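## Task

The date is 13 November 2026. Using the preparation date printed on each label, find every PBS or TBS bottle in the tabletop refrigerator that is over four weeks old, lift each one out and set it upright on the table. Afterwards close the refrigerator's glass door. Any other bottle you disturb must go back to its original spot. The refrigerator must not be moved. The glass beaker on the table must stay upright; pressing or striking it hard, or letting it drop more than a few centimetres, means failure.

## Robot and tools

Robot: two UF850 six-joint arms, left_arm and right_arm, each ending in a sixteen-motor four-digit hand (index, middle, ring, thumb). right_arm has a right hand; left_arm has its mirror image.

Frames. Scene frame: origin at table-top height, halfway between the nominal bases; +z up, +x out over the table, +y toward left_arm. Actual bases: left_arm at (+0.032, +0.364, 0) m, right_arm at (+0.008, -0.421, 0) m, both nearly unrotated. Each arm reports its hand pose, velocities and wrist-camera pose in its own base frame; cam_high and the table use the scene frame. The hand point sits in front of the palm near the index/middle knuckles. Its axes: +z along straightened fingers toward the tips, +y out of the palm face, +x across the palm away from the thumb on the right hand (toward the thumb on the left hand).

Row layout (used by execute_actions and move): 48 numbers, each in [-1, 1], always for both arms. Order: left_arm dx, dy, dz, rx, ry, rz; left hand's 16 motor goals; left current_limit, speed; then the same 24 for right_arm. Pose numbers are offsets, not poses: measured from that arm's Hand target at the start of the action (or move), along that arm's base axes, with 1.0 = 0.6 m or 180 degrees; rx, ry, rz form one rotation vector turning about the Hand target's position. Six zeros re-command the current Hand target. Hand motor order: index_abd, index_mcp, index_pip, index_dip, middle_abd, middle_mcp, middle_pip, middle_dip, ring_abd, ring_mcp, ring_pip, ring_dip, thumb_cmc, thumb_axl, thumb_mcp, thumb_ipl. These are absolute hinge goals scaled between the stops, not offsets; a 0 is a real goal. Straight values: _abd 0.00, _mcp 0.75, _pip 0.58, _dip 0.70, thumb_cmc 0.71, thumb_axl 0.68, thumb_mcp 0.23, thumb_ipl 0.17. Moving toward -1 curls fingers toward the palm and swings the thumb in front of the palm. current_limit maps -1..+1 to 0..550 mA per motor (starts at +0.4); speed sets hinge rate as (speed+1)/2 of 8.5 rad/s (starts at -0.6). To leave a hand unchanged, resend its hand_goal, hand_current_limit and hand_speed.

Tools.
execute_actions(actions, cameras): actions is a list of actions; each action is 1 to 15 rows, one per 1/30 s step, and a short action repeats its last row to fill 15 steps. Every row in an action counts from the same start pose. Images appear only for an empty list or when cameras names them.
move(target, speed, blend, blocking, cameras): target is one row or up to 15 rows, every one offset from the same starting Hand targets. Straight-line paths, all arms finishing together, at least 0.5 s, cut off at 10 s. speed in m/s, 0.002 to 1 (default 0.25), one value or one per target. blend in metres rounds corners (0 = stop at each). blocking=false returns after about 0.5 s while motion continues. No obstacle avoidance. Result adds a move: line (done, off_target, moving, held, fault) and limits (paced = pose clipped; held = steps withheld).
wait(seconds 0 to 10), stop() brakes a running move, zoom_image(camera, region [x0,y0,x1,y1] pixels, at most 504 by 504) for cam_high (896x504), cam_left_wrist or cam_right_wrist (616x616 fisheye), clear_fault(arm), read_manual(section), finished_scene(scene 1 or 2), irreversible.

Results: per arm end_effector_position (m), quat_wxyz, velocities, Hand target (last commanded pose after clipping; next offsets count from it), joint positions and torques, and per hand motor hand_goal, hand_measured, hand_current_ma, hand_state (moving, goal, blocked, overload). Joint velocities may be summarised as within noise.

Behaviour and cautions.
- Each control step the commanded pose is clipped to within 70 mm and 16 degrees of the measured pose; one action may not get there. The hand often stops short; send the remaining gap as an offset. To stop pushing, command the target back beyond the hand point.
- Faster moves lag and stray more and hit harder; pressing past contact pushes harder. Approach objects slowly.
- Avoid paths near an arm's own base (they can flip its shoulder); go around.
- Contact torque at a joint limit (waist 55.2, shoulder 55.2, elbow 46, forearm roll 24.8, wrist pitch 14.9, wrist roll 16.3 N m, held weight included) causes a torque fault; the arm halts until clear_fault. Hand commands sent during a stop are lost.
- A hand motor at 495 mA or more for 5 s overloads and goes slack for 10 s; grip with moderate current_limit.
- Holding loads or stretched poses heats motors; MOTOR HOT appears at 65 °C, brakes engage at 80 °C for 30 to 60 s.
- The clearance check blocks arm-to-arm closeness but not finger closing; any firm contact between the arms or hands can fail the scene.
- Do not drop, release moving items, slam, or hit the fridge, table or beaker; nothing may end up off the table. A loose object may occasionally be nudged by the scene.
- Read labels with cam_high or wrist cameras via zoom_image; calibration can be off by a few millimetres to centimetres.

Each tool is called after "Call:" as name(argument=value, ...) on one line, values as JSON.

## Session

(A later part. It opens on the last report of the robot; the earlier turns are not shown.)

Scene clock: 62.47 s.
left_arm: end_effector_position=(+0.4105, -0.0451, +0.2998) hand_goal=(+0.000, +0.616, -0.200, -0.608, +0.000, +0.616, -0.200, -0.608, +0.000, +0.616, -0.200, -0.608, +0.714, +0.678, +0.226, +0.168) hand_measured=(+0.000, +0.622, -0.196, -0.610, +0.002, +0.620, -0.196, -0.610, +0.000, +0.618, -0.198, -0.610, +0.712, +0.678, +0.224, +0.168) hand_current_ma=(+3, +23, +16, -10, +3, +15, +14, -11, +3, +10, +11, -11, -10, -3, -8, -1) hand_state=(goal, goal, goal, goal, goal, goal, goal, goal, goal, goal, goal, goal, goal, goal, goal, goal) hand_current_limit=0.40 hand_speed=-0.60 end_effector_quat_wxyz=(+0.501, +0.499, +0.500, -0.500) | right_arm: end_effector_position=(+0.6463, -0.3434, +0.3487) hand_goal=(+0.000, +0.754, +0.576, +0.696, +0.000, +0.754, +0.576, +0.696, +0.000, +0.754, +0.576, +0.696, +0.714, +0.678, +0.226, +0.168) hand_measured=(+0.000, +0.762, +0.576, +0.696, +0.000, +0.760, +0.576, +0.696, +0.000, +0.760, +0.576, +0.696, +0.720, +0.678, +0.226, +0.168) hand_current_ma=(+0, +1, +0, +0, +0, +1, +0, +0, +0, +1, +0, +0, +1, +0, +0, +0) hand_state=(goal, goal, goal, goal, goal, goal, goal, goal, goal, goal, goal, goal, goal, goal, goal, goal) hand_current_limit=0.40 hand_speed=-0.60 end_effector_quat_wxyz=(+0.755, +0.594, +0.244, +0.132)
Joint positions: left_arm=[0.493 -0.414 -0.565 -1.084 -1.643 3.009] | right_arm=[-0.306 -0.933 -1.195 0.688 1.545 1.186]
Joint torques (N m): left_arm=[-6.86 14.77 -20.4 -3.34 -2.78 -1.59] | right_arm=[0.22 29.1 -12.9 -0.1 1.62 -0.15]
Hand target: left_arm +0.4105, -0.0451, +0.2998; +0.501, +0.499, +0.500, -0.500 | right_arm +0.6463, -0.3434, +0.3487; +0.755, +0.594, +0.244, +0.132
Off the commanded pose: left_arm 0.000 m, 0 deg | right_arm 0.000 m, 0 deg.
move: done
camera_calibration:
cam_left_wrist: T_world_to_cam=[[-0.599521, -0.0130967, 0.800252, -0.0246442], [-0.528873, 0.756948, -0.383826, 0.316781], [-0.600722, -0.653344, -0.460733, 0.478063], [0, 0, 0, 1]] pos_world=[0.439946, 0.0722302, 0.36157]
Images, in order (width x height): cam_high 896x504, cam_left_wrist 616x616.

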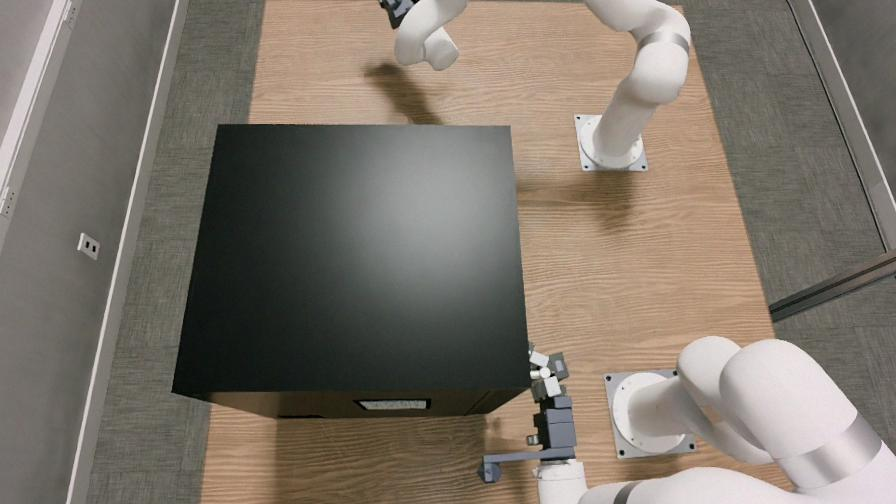

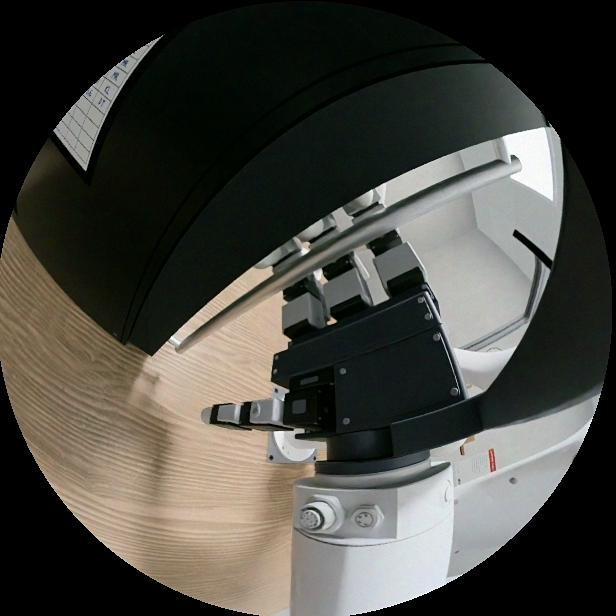

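Call:
move(target=[[0,0,0,0,0,0,0,0.616,-0.37,-0.754,0,0.616,-0.37,-0.754,0,0.616,-0.37,-0.754,0.714,0.678,0.226,0.168,0.6,-0.6,0,0,0,0,0,0,0,0.754,0.576,0.696,0,0.754,0.576,0.696,0,0.754,0.576,0.696,0.714,0.678,0.226,0.168,0.4,-0.6],[-0.05,-0.003,0,0,0,0,0,0.616,-0.37,-0.754,0,0.616,-0.37,-0.754,0,0.616,-0.37,-0.754,0.714,0.678,0.226,0.168,0.6,-0.6,0,0,0,0,0,0,0,0.754,0.576,0.696,0,0.754,0.576,0.696,0,0.754,0.576,0.696,0.714,0.678,0.226,0.168,0.4,-0.6]], speed=0.05, cameras=["cam_high", "cam_left_wrist"])

Call:
zoom_image(camera="cam_left_wrist", region=[200, 120, 450, 370])

Scene clock: 65.93 s.
left_arm: end_effector_position=(+0.3805, -0.0469, +0.2998) hand_goal=(+0.000, +0.616, -0.370, -0.754, +0.000, +0.616, -0.370, -0.754, +0.000, +0.616, -0.370, -0.754, +0.714, +0.678, +0.226, +0.168) hand_measured=(+0.000, +0.618, -0.368, -0.752, +0.002, +0.618, -0.366, -0.752, +0.000, +0.618, -0.368, -0.752, +0.712, +0.678, +0.224, +0.168) hand_current_ma=(+3, +10, +10, +10, +3, +10, +12, +11, +3, +6, +11, +11, -9, -3, -8, -1) hand_state=(goal, goal, goal, goal, goal, goal, goal, goal, goal, goal, goal, goal, goal, goal, goal, goal) hand_current_limit=0.60 hand_speed=-0.60 end_effector_quat_wxyz=(+0.501, +0.499, +0.500, -0.500) | right_arm: end_effector_position=(+0.6463, -0.3434, +0.3487) hand_goal=(+0.000, +0.754, +0.576, +0.696, +0.000, +0.754, +0.576, +0.696, +0.000, +0.754, +0.576, +0.696, +0.714, +0.678, +0.226, +0.168) hand_measured=(+0.000, +0.762, +0.576, +0.696, +0.000, +0.760, +0.576, +0.696, +0.000, +0.760, +0.576, +0.696, +0.720, +0.678, +0.226, +0.168) hand_current_ma=(+0, +1, +0, +0, +0, +1, +0, +0, +0, +1, +0, +0, +1, +0, +0, +0) hand_state=(goal, goal, goal, goal, goal, goal, goal, goal, goal, goal, goal, goal, goal, goal, goal, goal) hand_current_limit=0.40 hand_speed=-0.60 end_effector_quat_wxyz=(+0.755, +0.594, +0.244, +0.132)
Joint positions: left_arm=[0.53 -0.373 -0.493 -1.046 -1.632 3.038] | right_arm=[-0.306 -0.933 -1.195 0.688 1.545 1.186]
Joint torques (N m): left_arm=[8.19 46.78 -0.5 3.25 -0.1 1.48] | right_arm=[0.39 28.1 -12.46 0.11 1.6 -0.17]
Hand target: left_arm +0.3805, -0.0469, +0.2998; +0.501, +0.499, +0.500, -0.500 | right_arm +0.6463, -0.3434, +0.3487; +0.755, +0.594, +0.244, +0.132
Off the commanded pose: left_arm 0.000 m, 0 deg | right_arm 0.000 m, 0 deg.
move: done
camera_calibration:
cam_left_wrist: T_world_to_cam=[[-0.599536, -0.0131949, 0.800239, -0.0426358], [-0.528887, 0.756972, -0.383759, 0.302257], [-0.600695, -0.653314, -0.460811, 0.458881], [0, 0, 0, 1]] pos_world=[0.409946, 0.0704303, 0.36157]
Images, in order (width x height): cam_high 896x504, cam_left_wrist 616x616.

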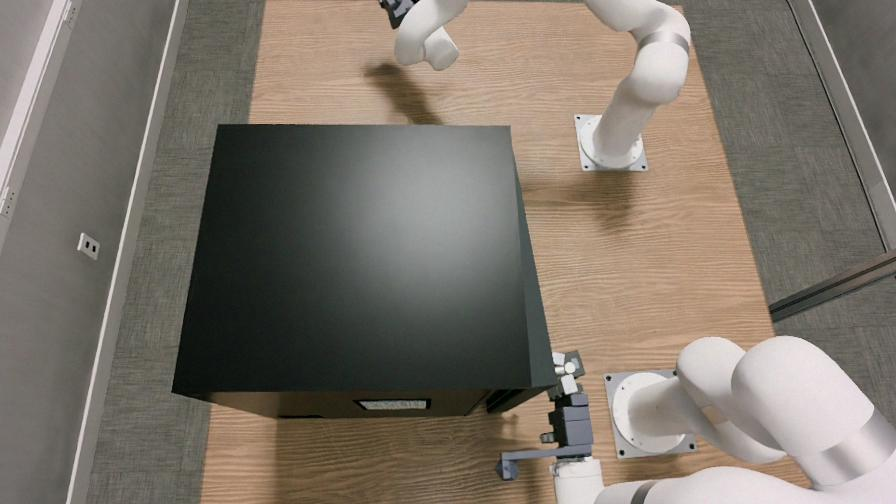

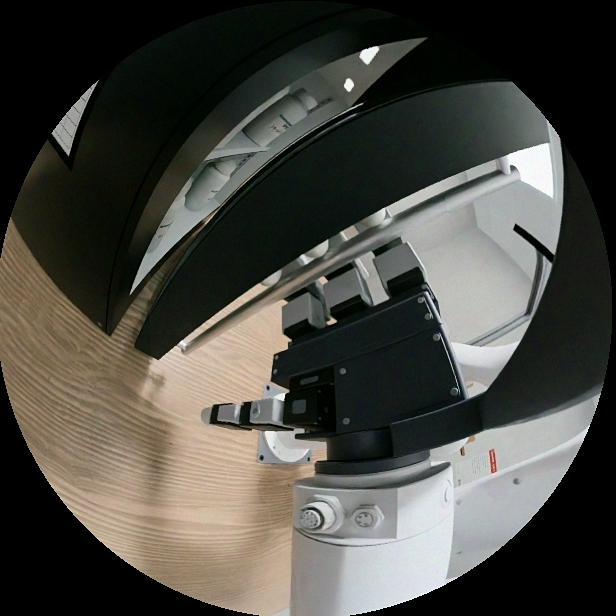

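Scaled by 2.016 from the camera's 616x616 image, which has a finer 880x880 frame.

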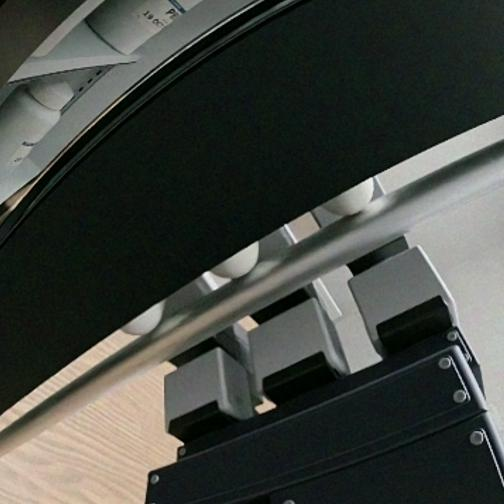

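Call:
move(target=[[-0.07,-0.015,0,0,0,0,0,0.616,-0.37,-0.754,0,0.616,-0.37,-0.754,0,0.616,-0.37,-0.754,0.714,0.678,0.226,0.168,0.6,-0.6,0,0,0,0,0,0,0,0.754,0.576,0.696,0,0.754,0.576,0.696,0,0.754,0.576,0.696,0.714,0.678,0.226,0.168,0.4,-0.6],[-0.15,-0.05,0,0,0,0,0,0.616,-0.37,-0.754,0,0.616,-0.37,-0.754,0,0.616,-0.37,-0.754,0.714,0.678,0.226,0.168,0.6,-0.6,0,0,0,0,0,0,0,0.754,0.576,0.696,0,0.754,0.576,0.696,0,0.754,0.576,0.696,0.714,0.678,0.226,0.168,0.4,-0.6]], speed=0.08, blend=[0.02,0], cameras=["cam_high", "cam_left_wrist"])

Scene clock: 68.27 s.
left_arm: end_effector_position=(+0.2905, -0.0769, +0.2998) hand_goal=(+0.000, +0.616, -0.370, -0.754, +0.000, +0.616, -0.370, -0.754, +0.000, +0.616, -0.370, -0.754, +0.714, +0.678, +0.226, +0.168) hand_measured=(+0.000, +0.618, -0.368, -0.752, +0.002, +0.616, -0.366, -0.752, +0.000, +0.616, -0.368, -0.752, +0.712, +0.678, +0.224, +0.168) hand_current_ma=(+3, +5, +10, +10, +3, +0, +12, +11, +3, -3, +11, +11, -9, -3, -8, -1) hand_state=(goal, goal, goal, goal, goal, goal, goal, goal, goal, goal, goal, goal, goal, goal, goal, goal) hand_current_limit=0.60 hand_speed=-0.60 end_effector_quat_wxyz=(+0.501, +0.499, +0.500, -0.500) | right_arm: end_effector_position=(+0.6463, -0.3434, +0.3487) hand_goal=(+0.000, +0.754, +0.576, +0.696, +0.000, +0.754, +0.576, +0.696, +0.000, +0.754, +0.576, +0.696, +0.714, +0.678, +0.226, +0.168) hand_measured=(+0.000, +0.762, +0.576, +0.696, +0.000, +0.760, +0.576, +0.696, +0.000, +0.760, +0.576, +0.696, +0.720, +0.678, +0.226, +0.168) hand_current_ma=(+0, +1, +0, +0, +0, +1, +0, +0, +0, +1, +0, +0, +1, +0, +0, +0) hand_state=(goal, goal, goal, goal, goal, goal, goal, goal, goal, goal, goal, goal, goal, goal, goal, goal) hand_current_limit=0.40 hand_speed=-0.60 end_effector_quat_wxyz=(+0.755, +0.594, +0.244, +0.132)
Joint positions: left_arm=[0.609 -0.228 -0.256 -0.964 -1.588 3.119] | right_arm=[-0.306 -0.933 -1.195 0.688 1.545 1.186]
Joint torques (N m): left_arm=[9.22 38.06 0.77 3.09 -0.1 1.53] | right_arm=[0.71 29.71 -13.08 0.08 1.75 -0.1]
Hand target: left_arm +0.2905, -0.0769, +0.2998; +0.501, +0.499, +0.500, -0.500 | right_arm +0.6463, -0.3434, +0.3487; +0.755, +0.594, +0.244, +0.132
Off the commanded pose: left_arm 0.000 m, 0 deg | right_arm 0.000 m, 0 deg.
move: done
camera_calibration:
cam_left_wrist: T_world_to_cam=[[-0.599568, -0.0131499, 0.800216, -0.0969729], [-0.528851, 0.756974, -0.383807, 0.277372], [-0.600695, -0.653313, -0.460812, 0.385219], [0, 0, 0, 1]] pos_world=[0.319946, 0.0404302, 0.36157]
Images, in order (width x height): cam_high 896x504, cam_left_wrist 616x616.

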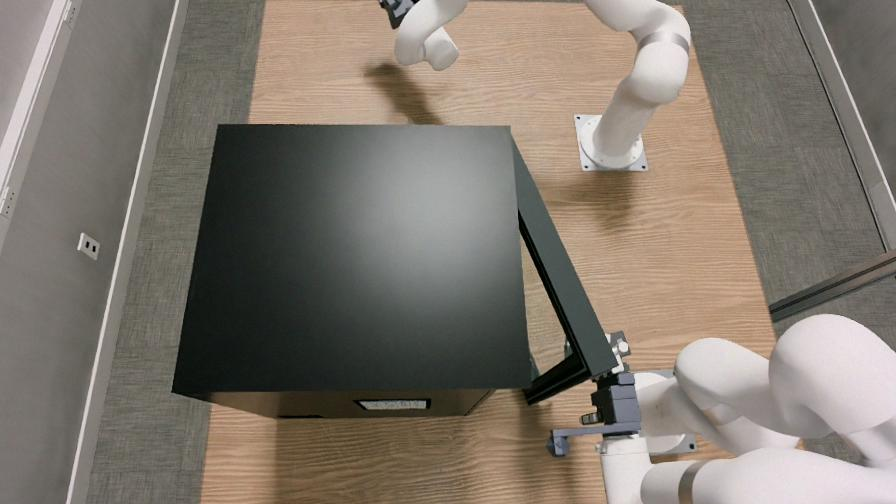

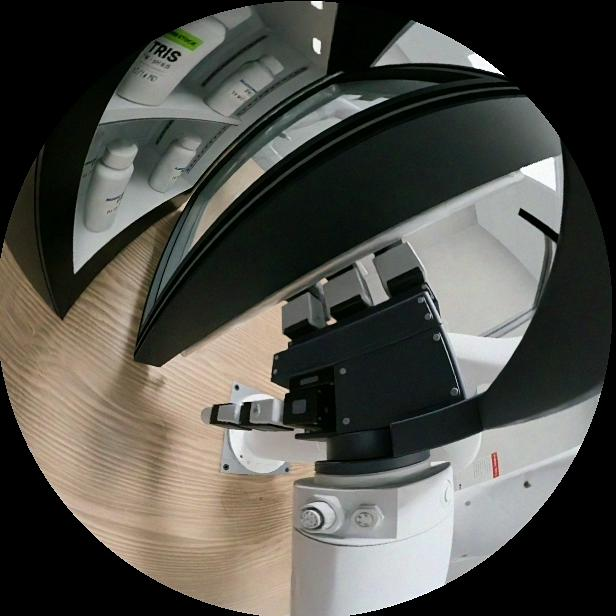

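Call:
zoom_image(camera="cam_left_wrist", region=[60, 0, 330, 270])

Call:
zoom_image(camera="cam_left_wrist", region=[70, 120, 210, 260])

Call:
zoom_image(camera="cam_left_wrist", region=[110, 0, 300, 130])

Scaled by 1.867 from the camera's 616x616 image, which has a finer 880x880 frame.

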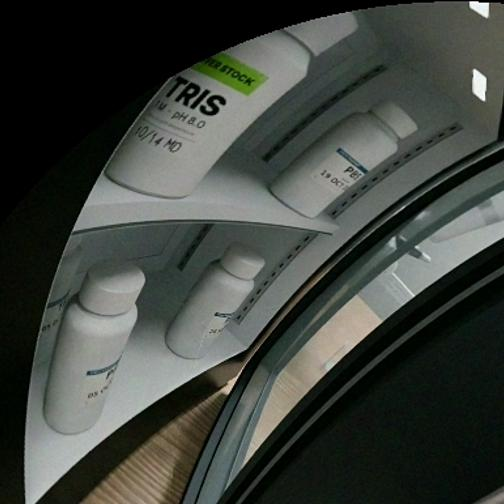

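Scaled by 3.600 from the camera's 616x616 image, which has a finer 880x880 frame.

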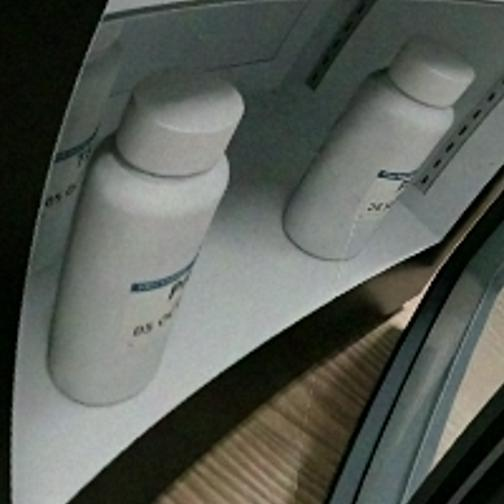

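Scaled by 2.653 from the camera's 616x616 image, which has a finer 880x880 frame.

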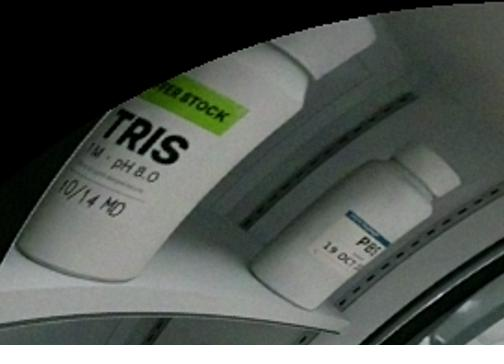

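Call:
move(target=[[0,0,0,0,0,0,0,0.616,0.285,-0.7,0,0.616,0.285,-0.7,0,0.616,0.285,-0.7,0.714,0.678,0.226,0.168,0.4,-0.4,0,0,0,0,0,0,0,0.754,0.576,0.696,0,0.754,0.576,0.696,0,0.754,0.576,0.696,0.714,0.678,0.226,0.168,0.4,-0.6],[0,0,0,0,0,0,0,0.754,0.576,0.696,0,0.754,0.576,0.696,0,0.754,0.576,0.696,0.714,0.678,0.226,0.168,0.4,-0.4,0,0,0,0,0,0,0,0.754,0.576,0.696,0,0.754,0.576,0.696,0,0.754,0.576,0.696,0.714,0.678,0.226,0.168,0.4,-0.6],[0,0.3,0,0,0,0,0,0.754,0.576,0.696,0,0.754,0.576,0.696,0,0.754,0.576,0.696,0.714,0.678,0.226,0.168,0.4,-0.4,0,0,0,0,0,0,0,0.754,0.576,0.696,0,0.754,0.576,0.696,0,0.754,0.576,0.696,0.714,0.678,0.226,0.168,0.4,-0.6]], speed=0.2, cameras=["cam_high", "cam_left_wrist"])

Scene clock: 77.20 s.
left_arm: end_effector_position=(+0.2905, +0.1031, +0.2998) hand_goal=(+0.000, +0.754, +0.576, +0.696, +0.000, +0.754, +0.576, +0.696, +0.000, +0.754, +0.576, +0.696, +0.714, +0.678, +0.226, +0.168) hand_measured=(+0.002, +0.752, +0.574, +0.694, +0.002, +0.752, +0.574, +0.694, +0.002, +0.752, +0.574, +0.694, +0.712, +0.678, +0.224, +0.168) hand_current_ma=(+5, -7, -10, -10, +5, -7, -11, -11, +5, -8, -11, -11, -9, -3, -8, -1) hand_state=(goal, goal, goal, goal, goal, goal, goal, goal, goal, goal, goal, goal, goal, goal, goal, goal) hand_current_limit=0.40 hand_speed=-0.40 end_effector_quat_wxyz=(+0.501, +0.499, +0.500, -0.500) | right_arm: end_effector_position=(+0.6463, -0.3434, +0.3487) hand_goal=(+0.000, +0.754, +0.576, +0.696, +0.000, +0.754, +0.576, +0.696, +0.000, +0.754, +0.576, +0.696, +0.714, +0.678, +0.226, +0.168) hand_measured=(+0.000, +0.762, +0.576, +0.696, +0.000, +0.760, +0.576, +0.696, +0.000, +0.760, +0.576, +0.696, +0.720, +0.678, +0.226, +0.168) hand_current_ma=(+0, +1, +0, +0, +0, +1, +0, +0, +0, +1, +0, +0, +1, +0, +0, +0) hand_state=(goal, goal, goal, goal, goal, goal, goal, goal, goal, goal, goal, goal, goal, goal, goal, goal) hand_current_limit=0.40 hand_speed=-0.60 end_effector_quat_wxyz=(+0.755, +0.594, +0.244, +0.132)
Joint positions: left_arm=[1.005 -0.435 -0.601 -0.574 -1.711 3.052] | right_arm=[-0.306 -0.933 -1.195 0.688 1.545 1.186]
Joint torques (N m): left_arm=[10.33 15.04 -20.27 3.08 -2.88 -1.55] | right_arm=[0.2 28.11 -12.86 -0.1 1.7 -0.11]
Hand target: left_arm +0.2905, +0.1031, +0.2998; +0.501, +0.499, +0.500, -0.500 | right_arm +0.6463, -0.3434, +0.3487; +0.755, +0.594, +0.244, +0.132
Off the commanded pose: left_arm 0.000 m, 0 deg | right_arm 0.000 m, 0 deg.
move: done
camera_calibration:
cam_left_wrist: T_world_to_cam=[[-0.599489, -0.0131416, 0.800275, -0.094656], [-0.52891, 0.756947, -0.383778, 0.141207], [-0.600722, -0.653344, -0.460732, 0.502737], [0, 0, 0, 1]] pos_world=[0.319946, 0.22033, 0.36157]
Images, in order (width x height): cam_high 896x504, cam_left_wrist 616x616.

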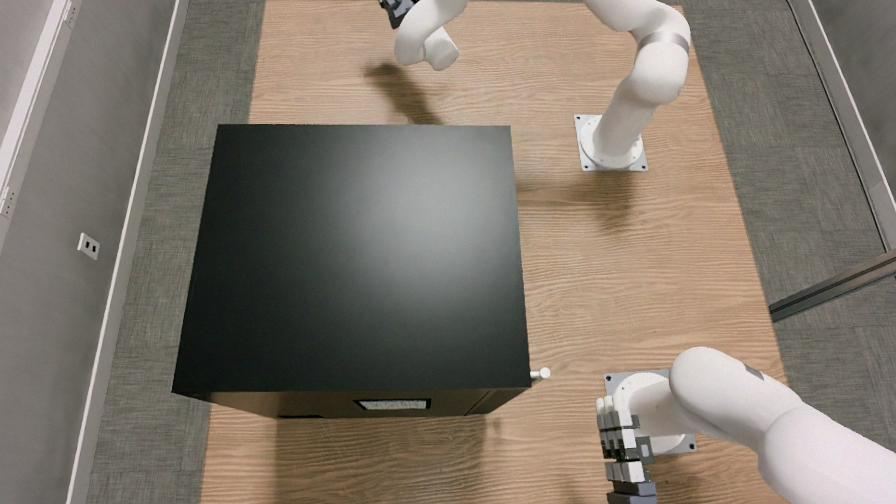

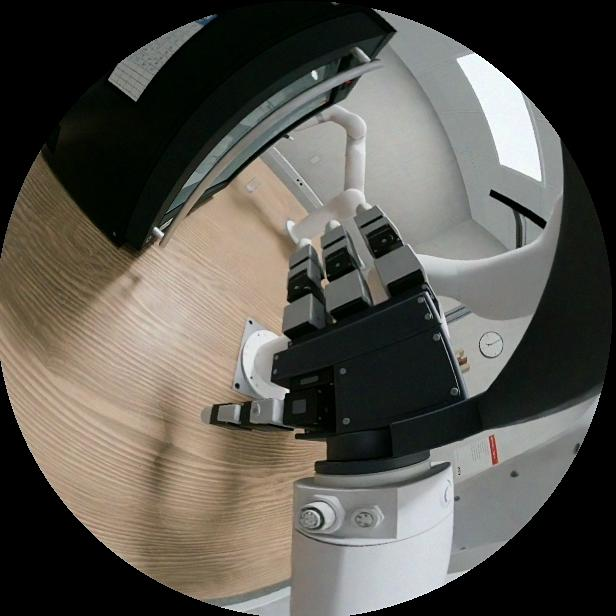

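Call:
move(target=[[0.099,0.3615,0.1337,0,0,0,0,0.754,0.576,0.696,0,0.754,0.576,0.696,0,0.754,0.576,0.696,0.714,0.678,0.226,0.168,0.4,-0.4,-0.3772,0.1557,0.1688,0.4422,0.3381,0.0419,0,0.754,0.576,0.696,0,0.754,0.576,0.696,0,0.754,0.576,0.696,0.714,0.678,0.226,0.168,0.4,-0.6],[0.099,0.3615,0.1337,0,0,0,0,0.754,0.576,0.696,0,0.754,0.576,0.696,0,0.754,0.576,0.696,0.714,0.678,0.226,0.168,0.4,-0.4,-0.6105,0.739,0.1688,0.4422,0.3381,0.0419,0,0.754,0.576,0.696,0,0.754,0.576,0.696,0,0.754,0.576,0.696,0.714,0.678,0.226,0.168,0.4,-0.6]], speed=0.3, blend=[0.05,0], cameras=["cam_high", "cam_right_wrist"])

Scene clock: 89.50 s.
left_arm: end_effector_position=(+0.3499, +0.3200, +0.3800) hand_goal=(+0.000, +0.754, +0.576, +0.696, +0.000, +0.754, +0.576, +0.696, +0.000, +0.754, +0.576, +0.696, +0.714, +0.678, +0.226, +0.168) hand_measured=(+0.002, +0.752, +0.574, +0.694, +0.002, +0.752, +0.574, +0.694, +0.002, +0.752, +0.574, +0.694, +0.712, +0.678, +0.224, +0.168) hand_current_ma=(+5, -7, -10, -10, +5, -7, -11, -11, +5, -8, -11, -11, -9, -3, -8, -1) hand_state=(goal, goal, goal, goal, goal, goal, goal, goal, goal, goal, goal, goal, goal, goal, goal, goal) hand_current_limit=0.40 hand_speed=-0.40 end_effector_quat_wxyz=(+0.501, +0.499, +0.500, -0.500) | right_arm: end_effector_position=(+0.2800, +0.1000, +0.4500) hand_goal=(+0.000, +0.754, +0.576, +0.696, +0.000, +0.754, +0.576, +0.696, +0.000, +0.754, +0.576, +0.696, +0.714, +0.678, +0.226, +0.168) hand_measured=(+0.000, +0.756, +0.576, +0.696, +0.000, +0.754, +0.576, +0.696, +0.000, +0.754, +0.576, +0.696, +0.716, +0.678, +0.224, +0.168) hand_current_ma=(+0, +0, +0, +0, +0, +0, +0, +0, +0, +0, +0, +0, +0, +0, +0, +0) hand_state=(goal, goal, goal, goal, goal, goal, goal, goal, goal, goal, goal, goal, goal, goal, goal, goal) hand_current_limit=0.40 hand_speed=-0.60 end_effector_quat_wxyz=(+0.000, +0.887, +0.461, +0.000)
Joint positions: left_arm=[1.115 -0.66 -1.252 -0.536 -2.096 2.853] | right_arm=[0.643 0.452 -0.681 3.142 1.132 -0.316]
Joint torques (N m): left_arm=[7.7 29.83 -26.18 -3.65 -2.94 -1.52] | right_arm=[10.37 -2.89 -23.01 -4.38 -1.73 1.75]
Hand target: left_arm +0.3499, +0.3200, +0.3800; +0.501, +0.499, +0.500, -0.500 | right_arm +0.2800, +0.1000, +0.4500; +0.000, +0.887, +0.461, +0.000
Off the commanded pose: left_arm 0.000 m, 0 deg | right_arm 0.000 m, 0 deg.
move: done; limits=paced
camera_calibration:
cam_right_wrist: T_world_to_cam=[[0.0533636, -0.99758, 0.0445598, 0.0958979], [-0.684446, -0.00404782, 0.729053, -0.185827], [-0.727108, -0.0694036, -0.683006, 0.642934], [0, 0, 0, 1]] pos_world=[0.335177, 0.139536, 0.570332]
Images, in order (width x height): cam_high 896x504, cam_right_wrist 616x616.

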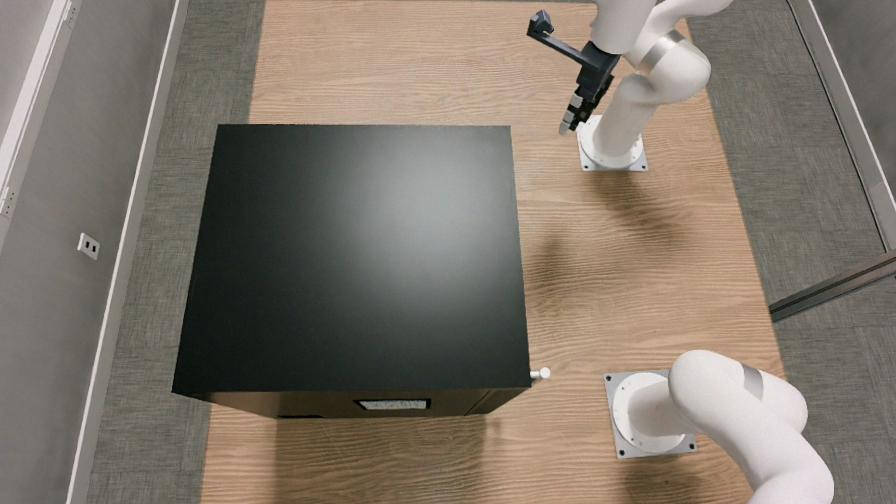

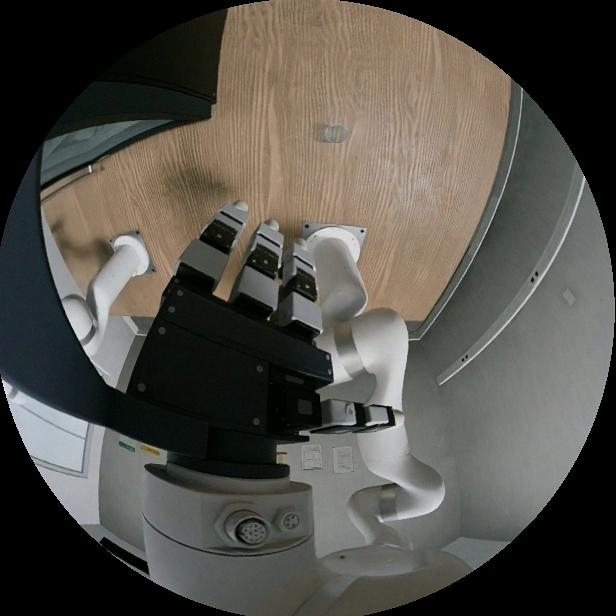

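Call:
move(target=[[0,0,0,0,0,0,0,0.754,0.576,0.696,0,0.754,0.576,0.696,0,0.754,0.576,0.696,0.714,0.678,0.226,0.168,0.4,-0.4,-0.1,0.4167,-0.05,0,0,0,0,0.754,0.576,0.696,0,0.754,0.576,0.696,0,0.754,0.576,0.696,0.714,0.678,0.226,0.168,0.4,-0.4],[0,0,0,0,0,0,0,0.754,0.576,0.696,0,0.754,0.576,0.696,0,0.754,0.576,0.696,0.714,0.678,0.226,0.168,0.4,-0.4,-0.0333,0.8,-0.15,0.4095,-0.287,0,0,0.754,0.576,-0.609,0,0.754,0.576,-0.609,0,0.754,0.576,-0.609,0.714,0.678,0.226,0.168,0.4,-0.4]], speed=0.3, blend=[0.05,0], cameras=["cam_high", "cam_right_wrist"])

Scene clock: 96.47 s.
left_arm: end_effector_position=(+0.3499, +0.3200, +0.3800) hand_goal=(+0.000, +0.754, +0.576, +0.696, +0.000, +0.754, +0.576, +0.696, +0.000, +0.754, +0.576, +0.696, +0.714, +0.678, +0.226, +0.168) hand_measured=(+0.002, +0.752, +0.574, +0.694, +0.002, +0.752, +0.574, +0.694, +0.002, +0.752, +0.574, +0.694, +0.712, +0.678, +0.224, +0.168) hand_current_ma=(+5, -7, -10, -10, +5, -7, -11, -11, +5, -8, -11, -11, -9, -3, -8, -1) hand_state=(goal, goal, goal, goal, goal, goal, goal, goal, goal, goal, goal, goal, goal, goal, goal, goal) hand_current_limit=0.40 hand_speed=-0.40 end_effector_quat_wxyz=(+0.501, +0.499, +0.500, -0.500) | right_arm: end_effector_position=(+0.2600, +0.5800, +0.3600) hand_goal=(+0.000, +0.754, +0.576, -0.608, +0.000, +0.754, +0.576, -0.608, +0.000, +0.754, +0.576, -0.608, +0.714, +0.678, +0.226, +0.168) hand_measured=(+0.002, +0.754, +0.576, -0.606, +0.002, +0.754, +0.576, -0.606, +0.002, +0.754, +0.576, -0.606, +0.716, +0.678, +0.224, +0.168) hand_current_ma=(+0, +0, +0, +0, +0, +0, +0, +0, +0, +0, +0, +0, +0, +0, +0, +0) hand_state=(goal, goal, goal, goal, goal, goal, goal, goal, goal, goal, goal, goal, goal, goal, goal, goal) hand_current_limit=0.40 hand_speed=-0.40 end_effector_quat_wxyz=(-0.327, +0.627, +0.326, +0.628)
Joint positions: left_arm=[1.115 -0.66 -1.252 -0.536 -2.096 2.853] | right_arm=[1.429 -0.409 -0.791 0.5 1.233 2.962]
Joint torques (N m): left_arm=[8.91 29.57 -26 -3.55 -2.7 -1.69] | right_arm=[-10.83 14.31 -9.3 -3.8 3.37 1.65]
Hand target: left_arm +0.3499, +0.3200, +0.3800; +0.501, +0.499, +0.500, -0.500 | right_arm +0.2600, +0.5800, +0.3600; -0.327, +0.627, +0.326, +0.628
Off the commanded pose: left_arm 0.000 m, 0 deg | right_arm 0.000 m, 0 deg.
move: done; limits=paced
camera_calibration:
cam_right_wrist: T_world_to_cam=[[0.479036, -0.390134, -0.786333, 0.415904], [-0.875546, -0.276454, -0.396224, 0.480859], [-0.0628046, 0.878276, -0.474011, -0.197323], [0, 0, 0, 1]] pos_world=[0.209388, 0.468497, 0.424034]
Images, in order (width x height): cam_high 896x504, cam_right_wrist 616x616.

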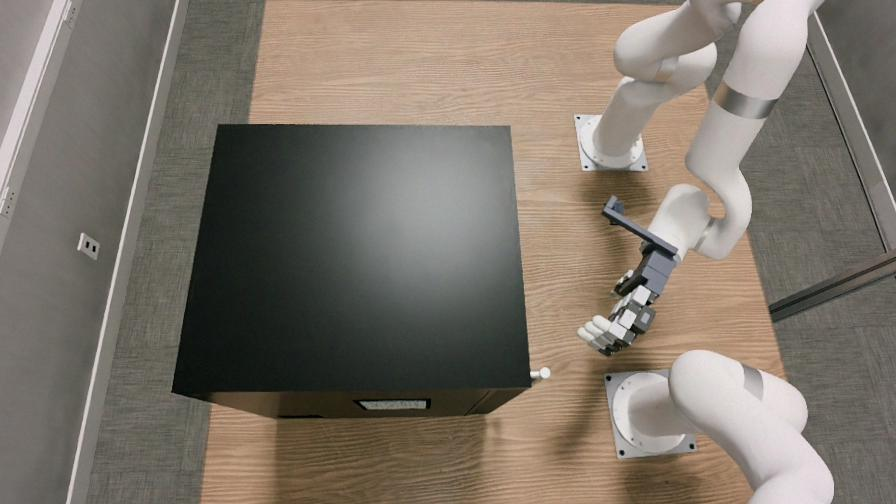

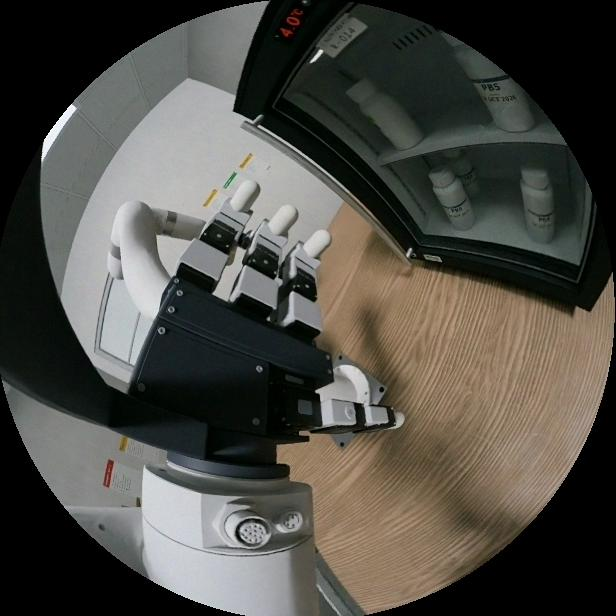

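Call:
zoom_image(camera="cam_right_wrist", region=[330, 20, 570, 260])

Call:
zoom_image(camera="cam_right_wrist", region=[425, 145, 485, 235])

Call:
zoom_image(camera="cam_right_wrist", region=[170, 100, 420, 350])

Scaled by 2.100 from the camera's 616x616 image, which has a finer 880x880 frame.

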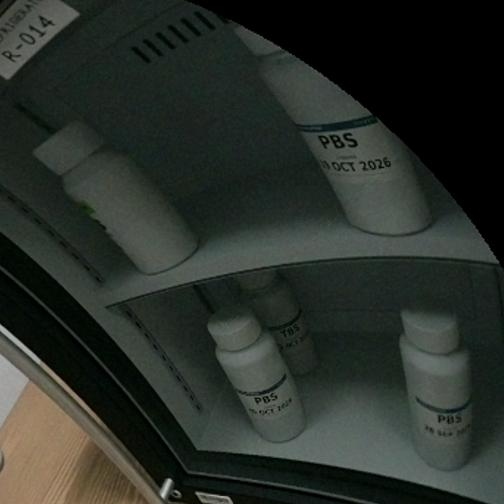

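Scaled by 5.600 from the camera's 616x616 image, which has a finer 880x880 frame.

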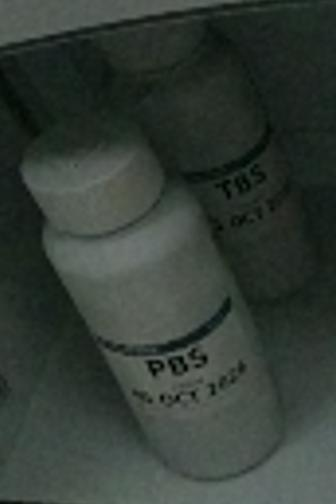

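Scaled by 2.016 from the camera's 616x616 image, which has a finer 880x880 frame.

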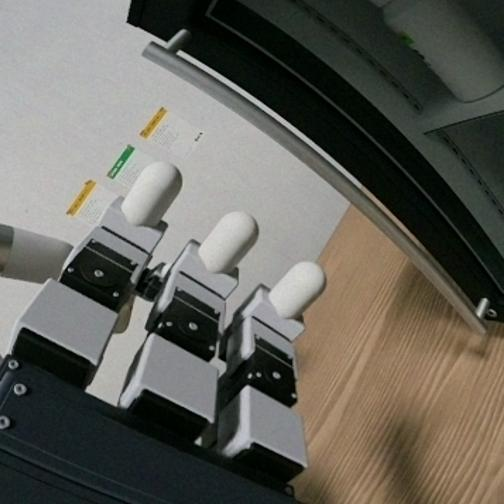

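Call:
move(target=[0,0,0,0,0,0,0,0.754,0.576,0.696,0,0.754,0.576,0.696,0,0.754,0.576,0.696,0.714,0.678,0.226,0.168,0.4,-0.4,0.1167,0.1833,-0.1,0,0,0,0,0.754,0.576,-0.609,0,0.754,0.576,-0.609,0,0.754,0.576,-0.609,0.714,0.678,0.226,0.168,0.4,-0.4], speed=0.15, cameras=["cam_high", "cam_right_wrist"])

Call:
zoom_image(camera="cam_right_wrist", region=[150, 60, 450, 360])

Call:
zoom_image(camera="cam_high", region=[500, 290, 620, 400])

Scene clock: 100.53 s.
left_arm: end_effector_position=(+0.3499, +0.3200, +0.3800) hand_goal=(+0.000, +0.754, +0.576, +0.696, +0.000, +0.754, +0.576, +0.696, +0.000, +0.754, +0.576, +0.696, +0.714, +0.678, +0.226, +0.168) hand_measured=(+0.002, +0.752, +0.574, +0.694, +0.002, +0.752, +0.574, +0.694, +0.002, +0.752, +0.574, +0.694, +0.712, +0.678, +0.224, +0.168) hand_current_ma=(+5, -7, -10, -10, +5, -7, -11, -11, +5, -8, -11, -11, -9, -3, -8, -1) hand_state=(goal, goal, goal, goal, goal, goal, goal, goal, goal, goal, goal, goal, goal, goal, goal, goal) hand_current_limit=0.40 hand_speed=-0.40 end_effector_quat_wxyz=(+0.501, +0.499, +0.500, -0.500) | right_arm: end_effector_position=(+0.3301, +0.6900, +0.3000) hand_goal=(+0.000, +0.754, +0.576, -0.608, +0.000, +0.754, +0.576, -0.608, +0.000, +0.754, +0.576, -0.608, +0.714, +0.678, +0.226, +0.168) hand_measured=(+0.002, +0.754, +0.576, -0.606, +0.002, +0.754, +0.576, -0.606, +0.002, +0.754, +0.576, -0.606, +0.716, +0.678, +0.224, +0.168) hand_current_ma=(+0, +0, +0, +0, +0, +0, +0, +0, +0, +0, +0, +0, +0, +0, +0, +0) hand_state=(goal, goal, goal, goal, goal, goal, goal, goal, goal, goal, goal, goal, goal, goal, goal, goal) hand_current_limit=0.40 hand_speed=-0.40 end_effector_quat_wxyz=(-0.327, +0.627, +0.326, +0.628)
Joint positions: left_arm=[1.115 -0.66 -1.252 -0.536 -2.096 2.853] | right_arm=[1.335 -0.745 -1.163 0.407 1.184 2.98]
Joint torques (N m): left_arm=[8.52 29.64 -26.1 -3.02 -2.75 -1.59] | right_arm=[-10.22 21.23 -21.24 -4.04 -0.31 -1.69]
Hand target: left_arm +0.3499, +0.3200, +0.3800; +0.501, +0.499, +0.500, -0.500 | right_arm +0.3301, +0.6900, +0.3000; -0.327, +0.627, +0.326, +0.628
Off the commanded pose: left_arm 0.000 m, 0 deg | right_arm 0.000 m, 0 deg.
move: done
camera_calibration:
cam_right_wrist: T_world_to_cam=[[0.479032, -0.390092, -0.786356, 0.378091], [-0.87554, -0.27653, -0.396182, 0.548811], [-0.0629041, 0.878271, -0.474008, -0.317947], [0, 0, 0, 1]] pos_world=[0.279388, 0.578497, 0.364034]
Images, in order (width x height): cam_high 896x504, cam_right_wrist 616x616.

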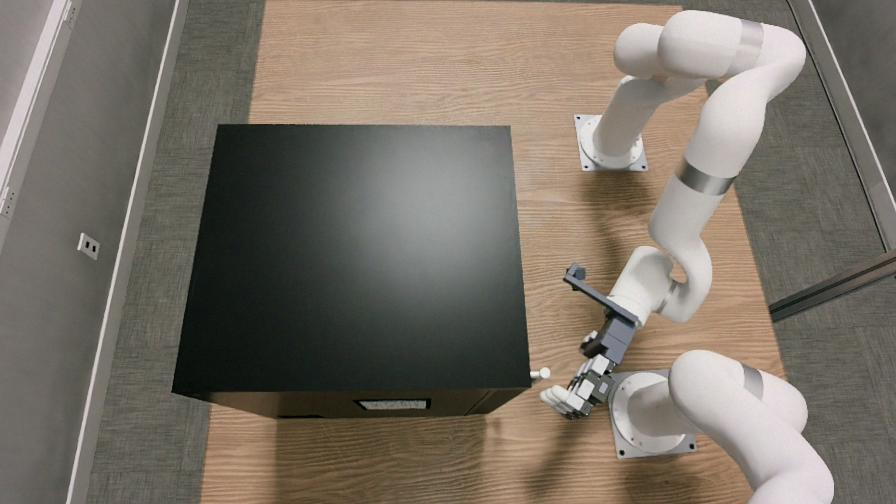

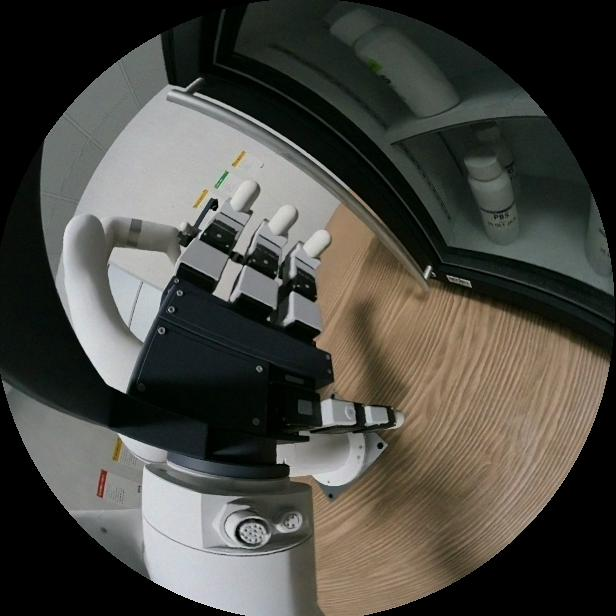

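Scaled by 1.680 from the camera's 616x616 image, which has a finer 880x880 frame.

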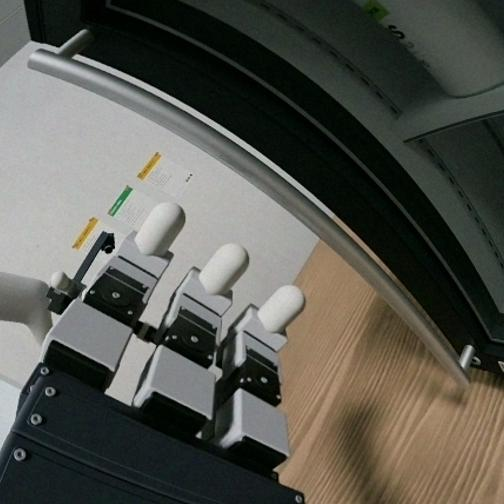

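Scaled by 4.200 from the camera's 896x504 image, which has a finer 1280x720 frame.

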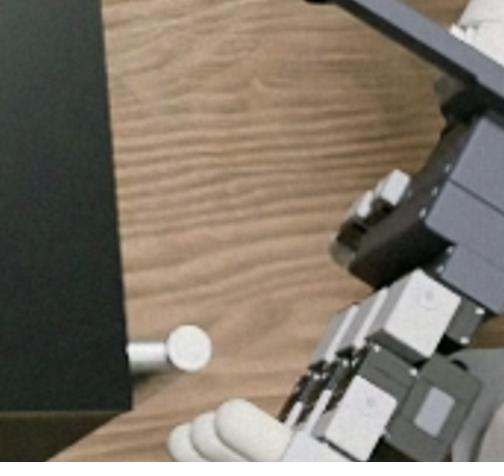

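Call:
move(target=[0,0,0,0,0,0,0,0.754,0.576,0.696,0,0.754,0.576,0.696,0,0.754,0.576,0.696,0.714,0.678,0.226,0.168,0.4,-0.4,0.1167,0.0227,0,0,0,0,0,0.754,0.576,-0.609,0,0.754,0.576,-0.609,0,0.754,0.576,-0.609,0.714,0.678,0.226,0.168,0.4,-0.4], speed=0.08, cameras=["cam_high", "cam_right_wrist"])

Call:
zoom_image(camera="cam_right_wrist", region=[150, 60, 450, 360])

Call:
zoom_image(camera="cam_high", region=[500, 290, 620, 400])

Scene clock: 103.73 s.
left_arm: end_effector_position=(+0.3499, +0.3200, +0.3800) hand_goal=(+0.000, +0.754, +0.576, +0.696, +0.000, +0.754, +0.576, +0.696, +0.000, +0.754, +0.576, +0.696, +0.714, +0.678, +0.226, +0.168) hand_measured=(+0.002, +0.752, +0.574, +0.694, +0.002, +0.752, +0.574, +0.694, +0.002, +0.752, +0.574, +0.694, +0.712, +0.678, +0.224, +0.168) hand_current_ma=(+5, -7, -10, -10, +5, -7, -11, -11, +5, -8, -11, -11, -9, -3, -8, -1) hand_state=(goal, goal, goal, goal, goal, goal, goal, goal, goal, goal, goal, goal, goal, goal, goal, goal) hand_current_limit=0.40 hand_speed=-0.40 end_effector_quat_wxyz=(+0.501, +0.499, +0.500, -0.500) | right_arm: end_effector_position=(+0.4001, +0.7036, +0.3000) hand_goal=(+0.000, +0.754, +0.576, -0.608, +0.000, +0.754, +0.576, -0.608, +0.000, +0.754, +0.576, -0.608, +0.714, +0.678, +0.226, +0.168) hand_measured=(+0.002, +0.754, +0.576, -0.606, +0.002, +0.754, +0.576, -0.606, +0.002, +0.754, +0.576, -0.606, +0.716, +0.678, +0.224, +0.168) hand_current_ma=(+0, +0, +0, +0, +0, +0, +0, +0, +0, +0, +0, +0, +0, +0, +0, +0) hand_state=(goal, goal, goal, goal, goal, goal, goal, goal, goal, goal, goal, goal, goal, goal, goal, goal) hand_current_limit=0.40 hand_speed=-0.40 end_effector_quat_wxyz=(-0.327, +0.627, +0.326, +0.628)
Joint positions: left_arm=[1.115 -0.66 -1.252 -0.536 -2.096 2.853] | right_arm=[1.228 -0.805 -1.274 0.299 1.12 3.008]
Joint torques (N m): left_arm=[7.64 30.72 -26.49 -3.27 -2.82 -1.53] | right_arm=[-9.44 24.43 -21.37 -3.38 -0.26 1.6]
Hand target: left_arm +0.3499, +0.3200, +0.3800; +0.501, +0.499, +0.500, -0.500 | right_arm +0.4001, +0.7036, +0.3000; -0.327, +0.627, +0.326, +0.628
Off the commanded pose: left_arm 0.000 m, 0 deg | right_arm 0.000 m, 0 deg.
move: done
camera_calibration:
cam_right_wrist: T_world_to_cam=[[0.479036, -0.390134, -0.786333, 0.349879], [-0.875546, -0.276454, -0.396224, 0.613832], [-0.0628046, 0.878276, -0.474011, -0.325526], [0, 0, 0, 1]] pos_world=[0.349388, 0.592097, 0.364034]
Images, in order (width x height): cam_high 896x504, cam_right_wrist 616x616.

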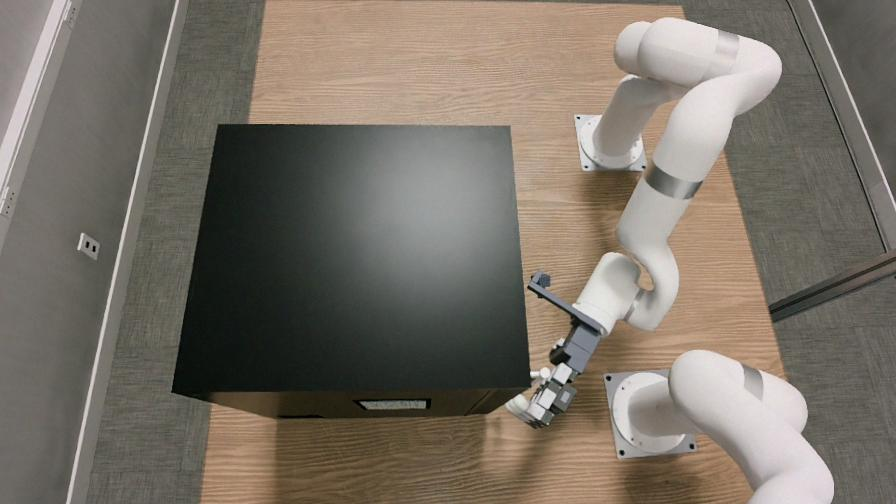

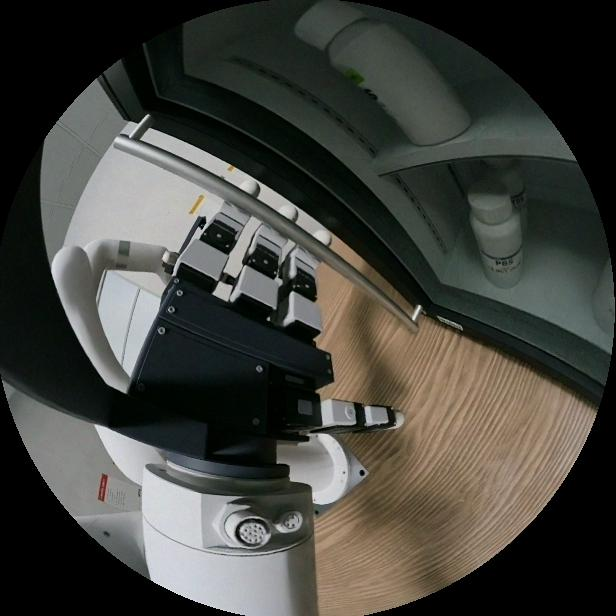

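Scaled by 1.680 from the camera's 616x616 image, which has a finer 880x880 frame.

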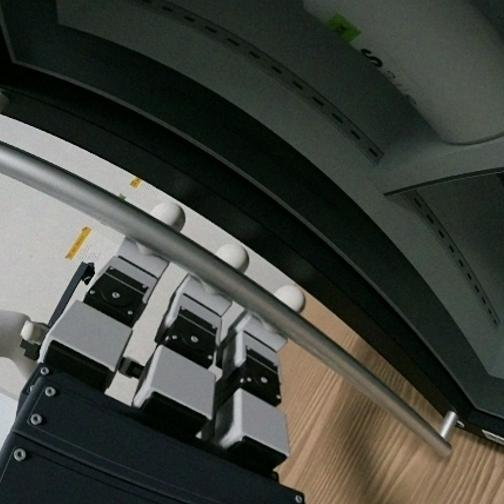

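Scaled by 4.200 from the camera's 896x504 image, which has a finer 1280x720 frame.

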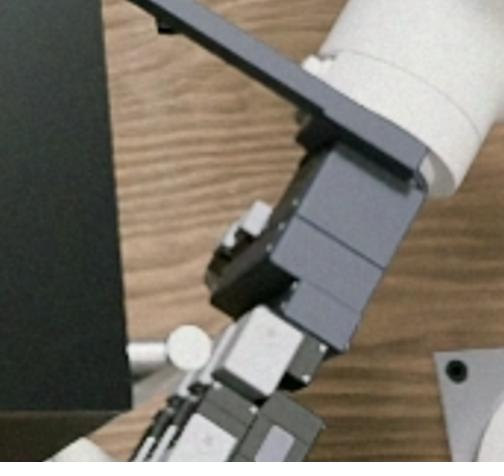

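Call:
move(target=[[0,0,0,0,0,0,0,0.754,0.576,0.696,0,0.754,0.576,0.696,0,0.754,0.576,0.696,0.714,0.678,0.226,0.168,0.4,-0.4,0,0,0,0,0,0,0,0.754,0.15,-0.609,0,0.754,0.15,-0.609,0,0.754,0.15,-0.609,0.714,0.678,0.226,0.168,0.4,-0.6],[0,0,0,0,0,0,0,0.754,0.576,0.696,0,0.754,0.576,0.696,0,0.754,0.576,0.696,0.714,0.678,0.226,0.168,0.4,-0.4,0,0,0,0,0,0,0,0.754,0.0,-0.74,0,0.754,0.0,-0.74,0,0.754,0.0,-0.74,0.714,0.678,0.226,0.168,0.6,-0.6]], speed=0.08, cameras=["cam_right_wrist"])

Call:
zoom_image(camera="cam_right_wrist", region=[150, 60, 450, 360])

Scene clock: 105.53 s.
left_arm: end_effector_position=(+0.3499, +0.3200, +0.3800) hand_goal=(+0.000, +0.754, +0.576, +0.696, +0.000, +0.754, +0.576, +0.696, +0.000, +0.754, +0.576, +0.696, +0.714, +0.678, +0.226, +0.168) hand_measured=(+0.002, +0.752, +0.574, +0.694, +0.002, +0.752, +0.574, +0.694, +0.002, +0.752, +0.574, +0.694, +0.712, +0.678, +0.224, +0.168) hand_current_ma=(+5, -7, -10, -10, +5, -7, -11, -11, +5, -8, -11, -11, -9, -3, -8, -1) hand_state=(goal, goal, goal, goal, goal, goal, goal, goal, goal, goal, goal, goal, goal, goal, goal, goal) hand_current_limit=0.40 hand_speed=-0.40 end_effector_quat_wxyz=(+0.501, +0.499, +0.500, -0.500) | right_arm: end_effector_position=(+0.4001, +0.7036, +0.3000) hand_goal=(+0.000, +0.754, +0.000, -0.740, +0.000, +0.754, +0.000, -0.740, +0.000, +0.754, +0.000, -0.740, +0.714, +0.678, +0.226, +0.168) hand_measured=(+0.002, +0.758, +0.004, -0.736, +0.002, +0.758, +0.004, -0.736, +0.002, +0.756, +0.004, -0.738, +0.716, +0.678, +0.224, +0.168) hand_current_ma=(+0, +0, +1, +0, +0, +0, +0, +0, +0, +0, +0, +0, +0, +0, +0, +0) hand_state=(goal, goal, goal, goal, goal, goal, goal, goal, goal, goal, goal, goal, goal, goal, goal, goal) hand_current_limit=0.60 hand_speed=-0.60 end_effector_quat_wxyz=(-0.327, +0.627, +0.326, +0.628)
Joint positions: left_arm=[1.115 -0.66 -1.252 -0.536 -2.096 2.853] | right_arm=[1.228 -0.805 -1.274 0.299 1.12 3.008]
Joint torques (N m): left_arm=[7.59 28.14 -26.4 -2.79 -2.69 -1.5] | right_arm=[1.82 25.27 -9.94 -1.31 1.08 1.42]
Hand target: left_arm +0.3499, +0.3200, +0.3800; +0.501, +0.499, +0.500, -0.500 | right_arm +0.4001, +0.7036, +0.3000; -0.327, +0.627, +0.326, +0.628
Off the commanded pose: left_arm 0.000 m, 0 deg | right_arm 0.000 m, 0 deg.
move: done
camera_calibration:
cam_right_wrist: T_world_to_cam=[[0.479038, -0.390161, -0.786319, 0.349881], [-0.875538, -0.276565, -0.396163, 0.613988], [-0.062901, 0.878229, -0.474085, -0.325519], [0, 0, 0, 1]] pos_world=[0.349488, 0.592197, 0.364033]
Images, in order (width x height): cam_right_wrist 616x616.

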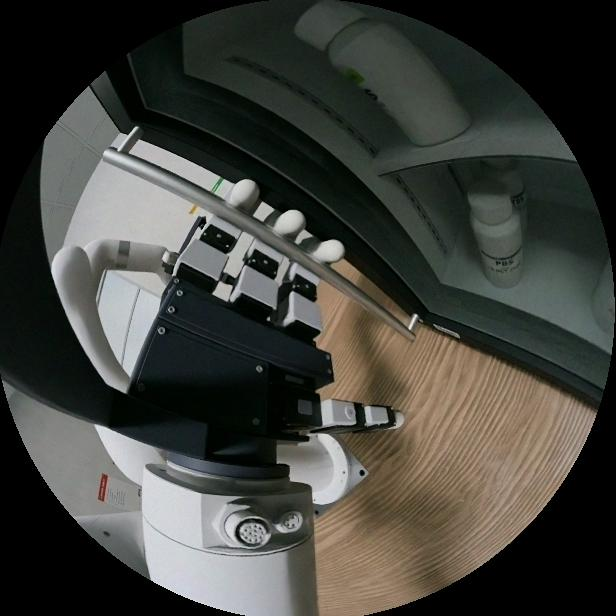

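Scaled by 1.680 from the camera's 616x616 image, which has a finer 880x880 frame.

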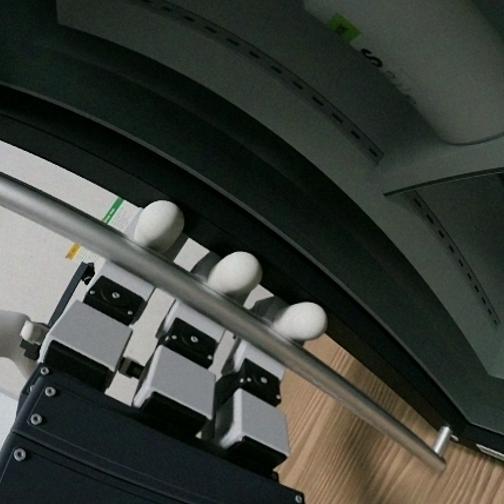

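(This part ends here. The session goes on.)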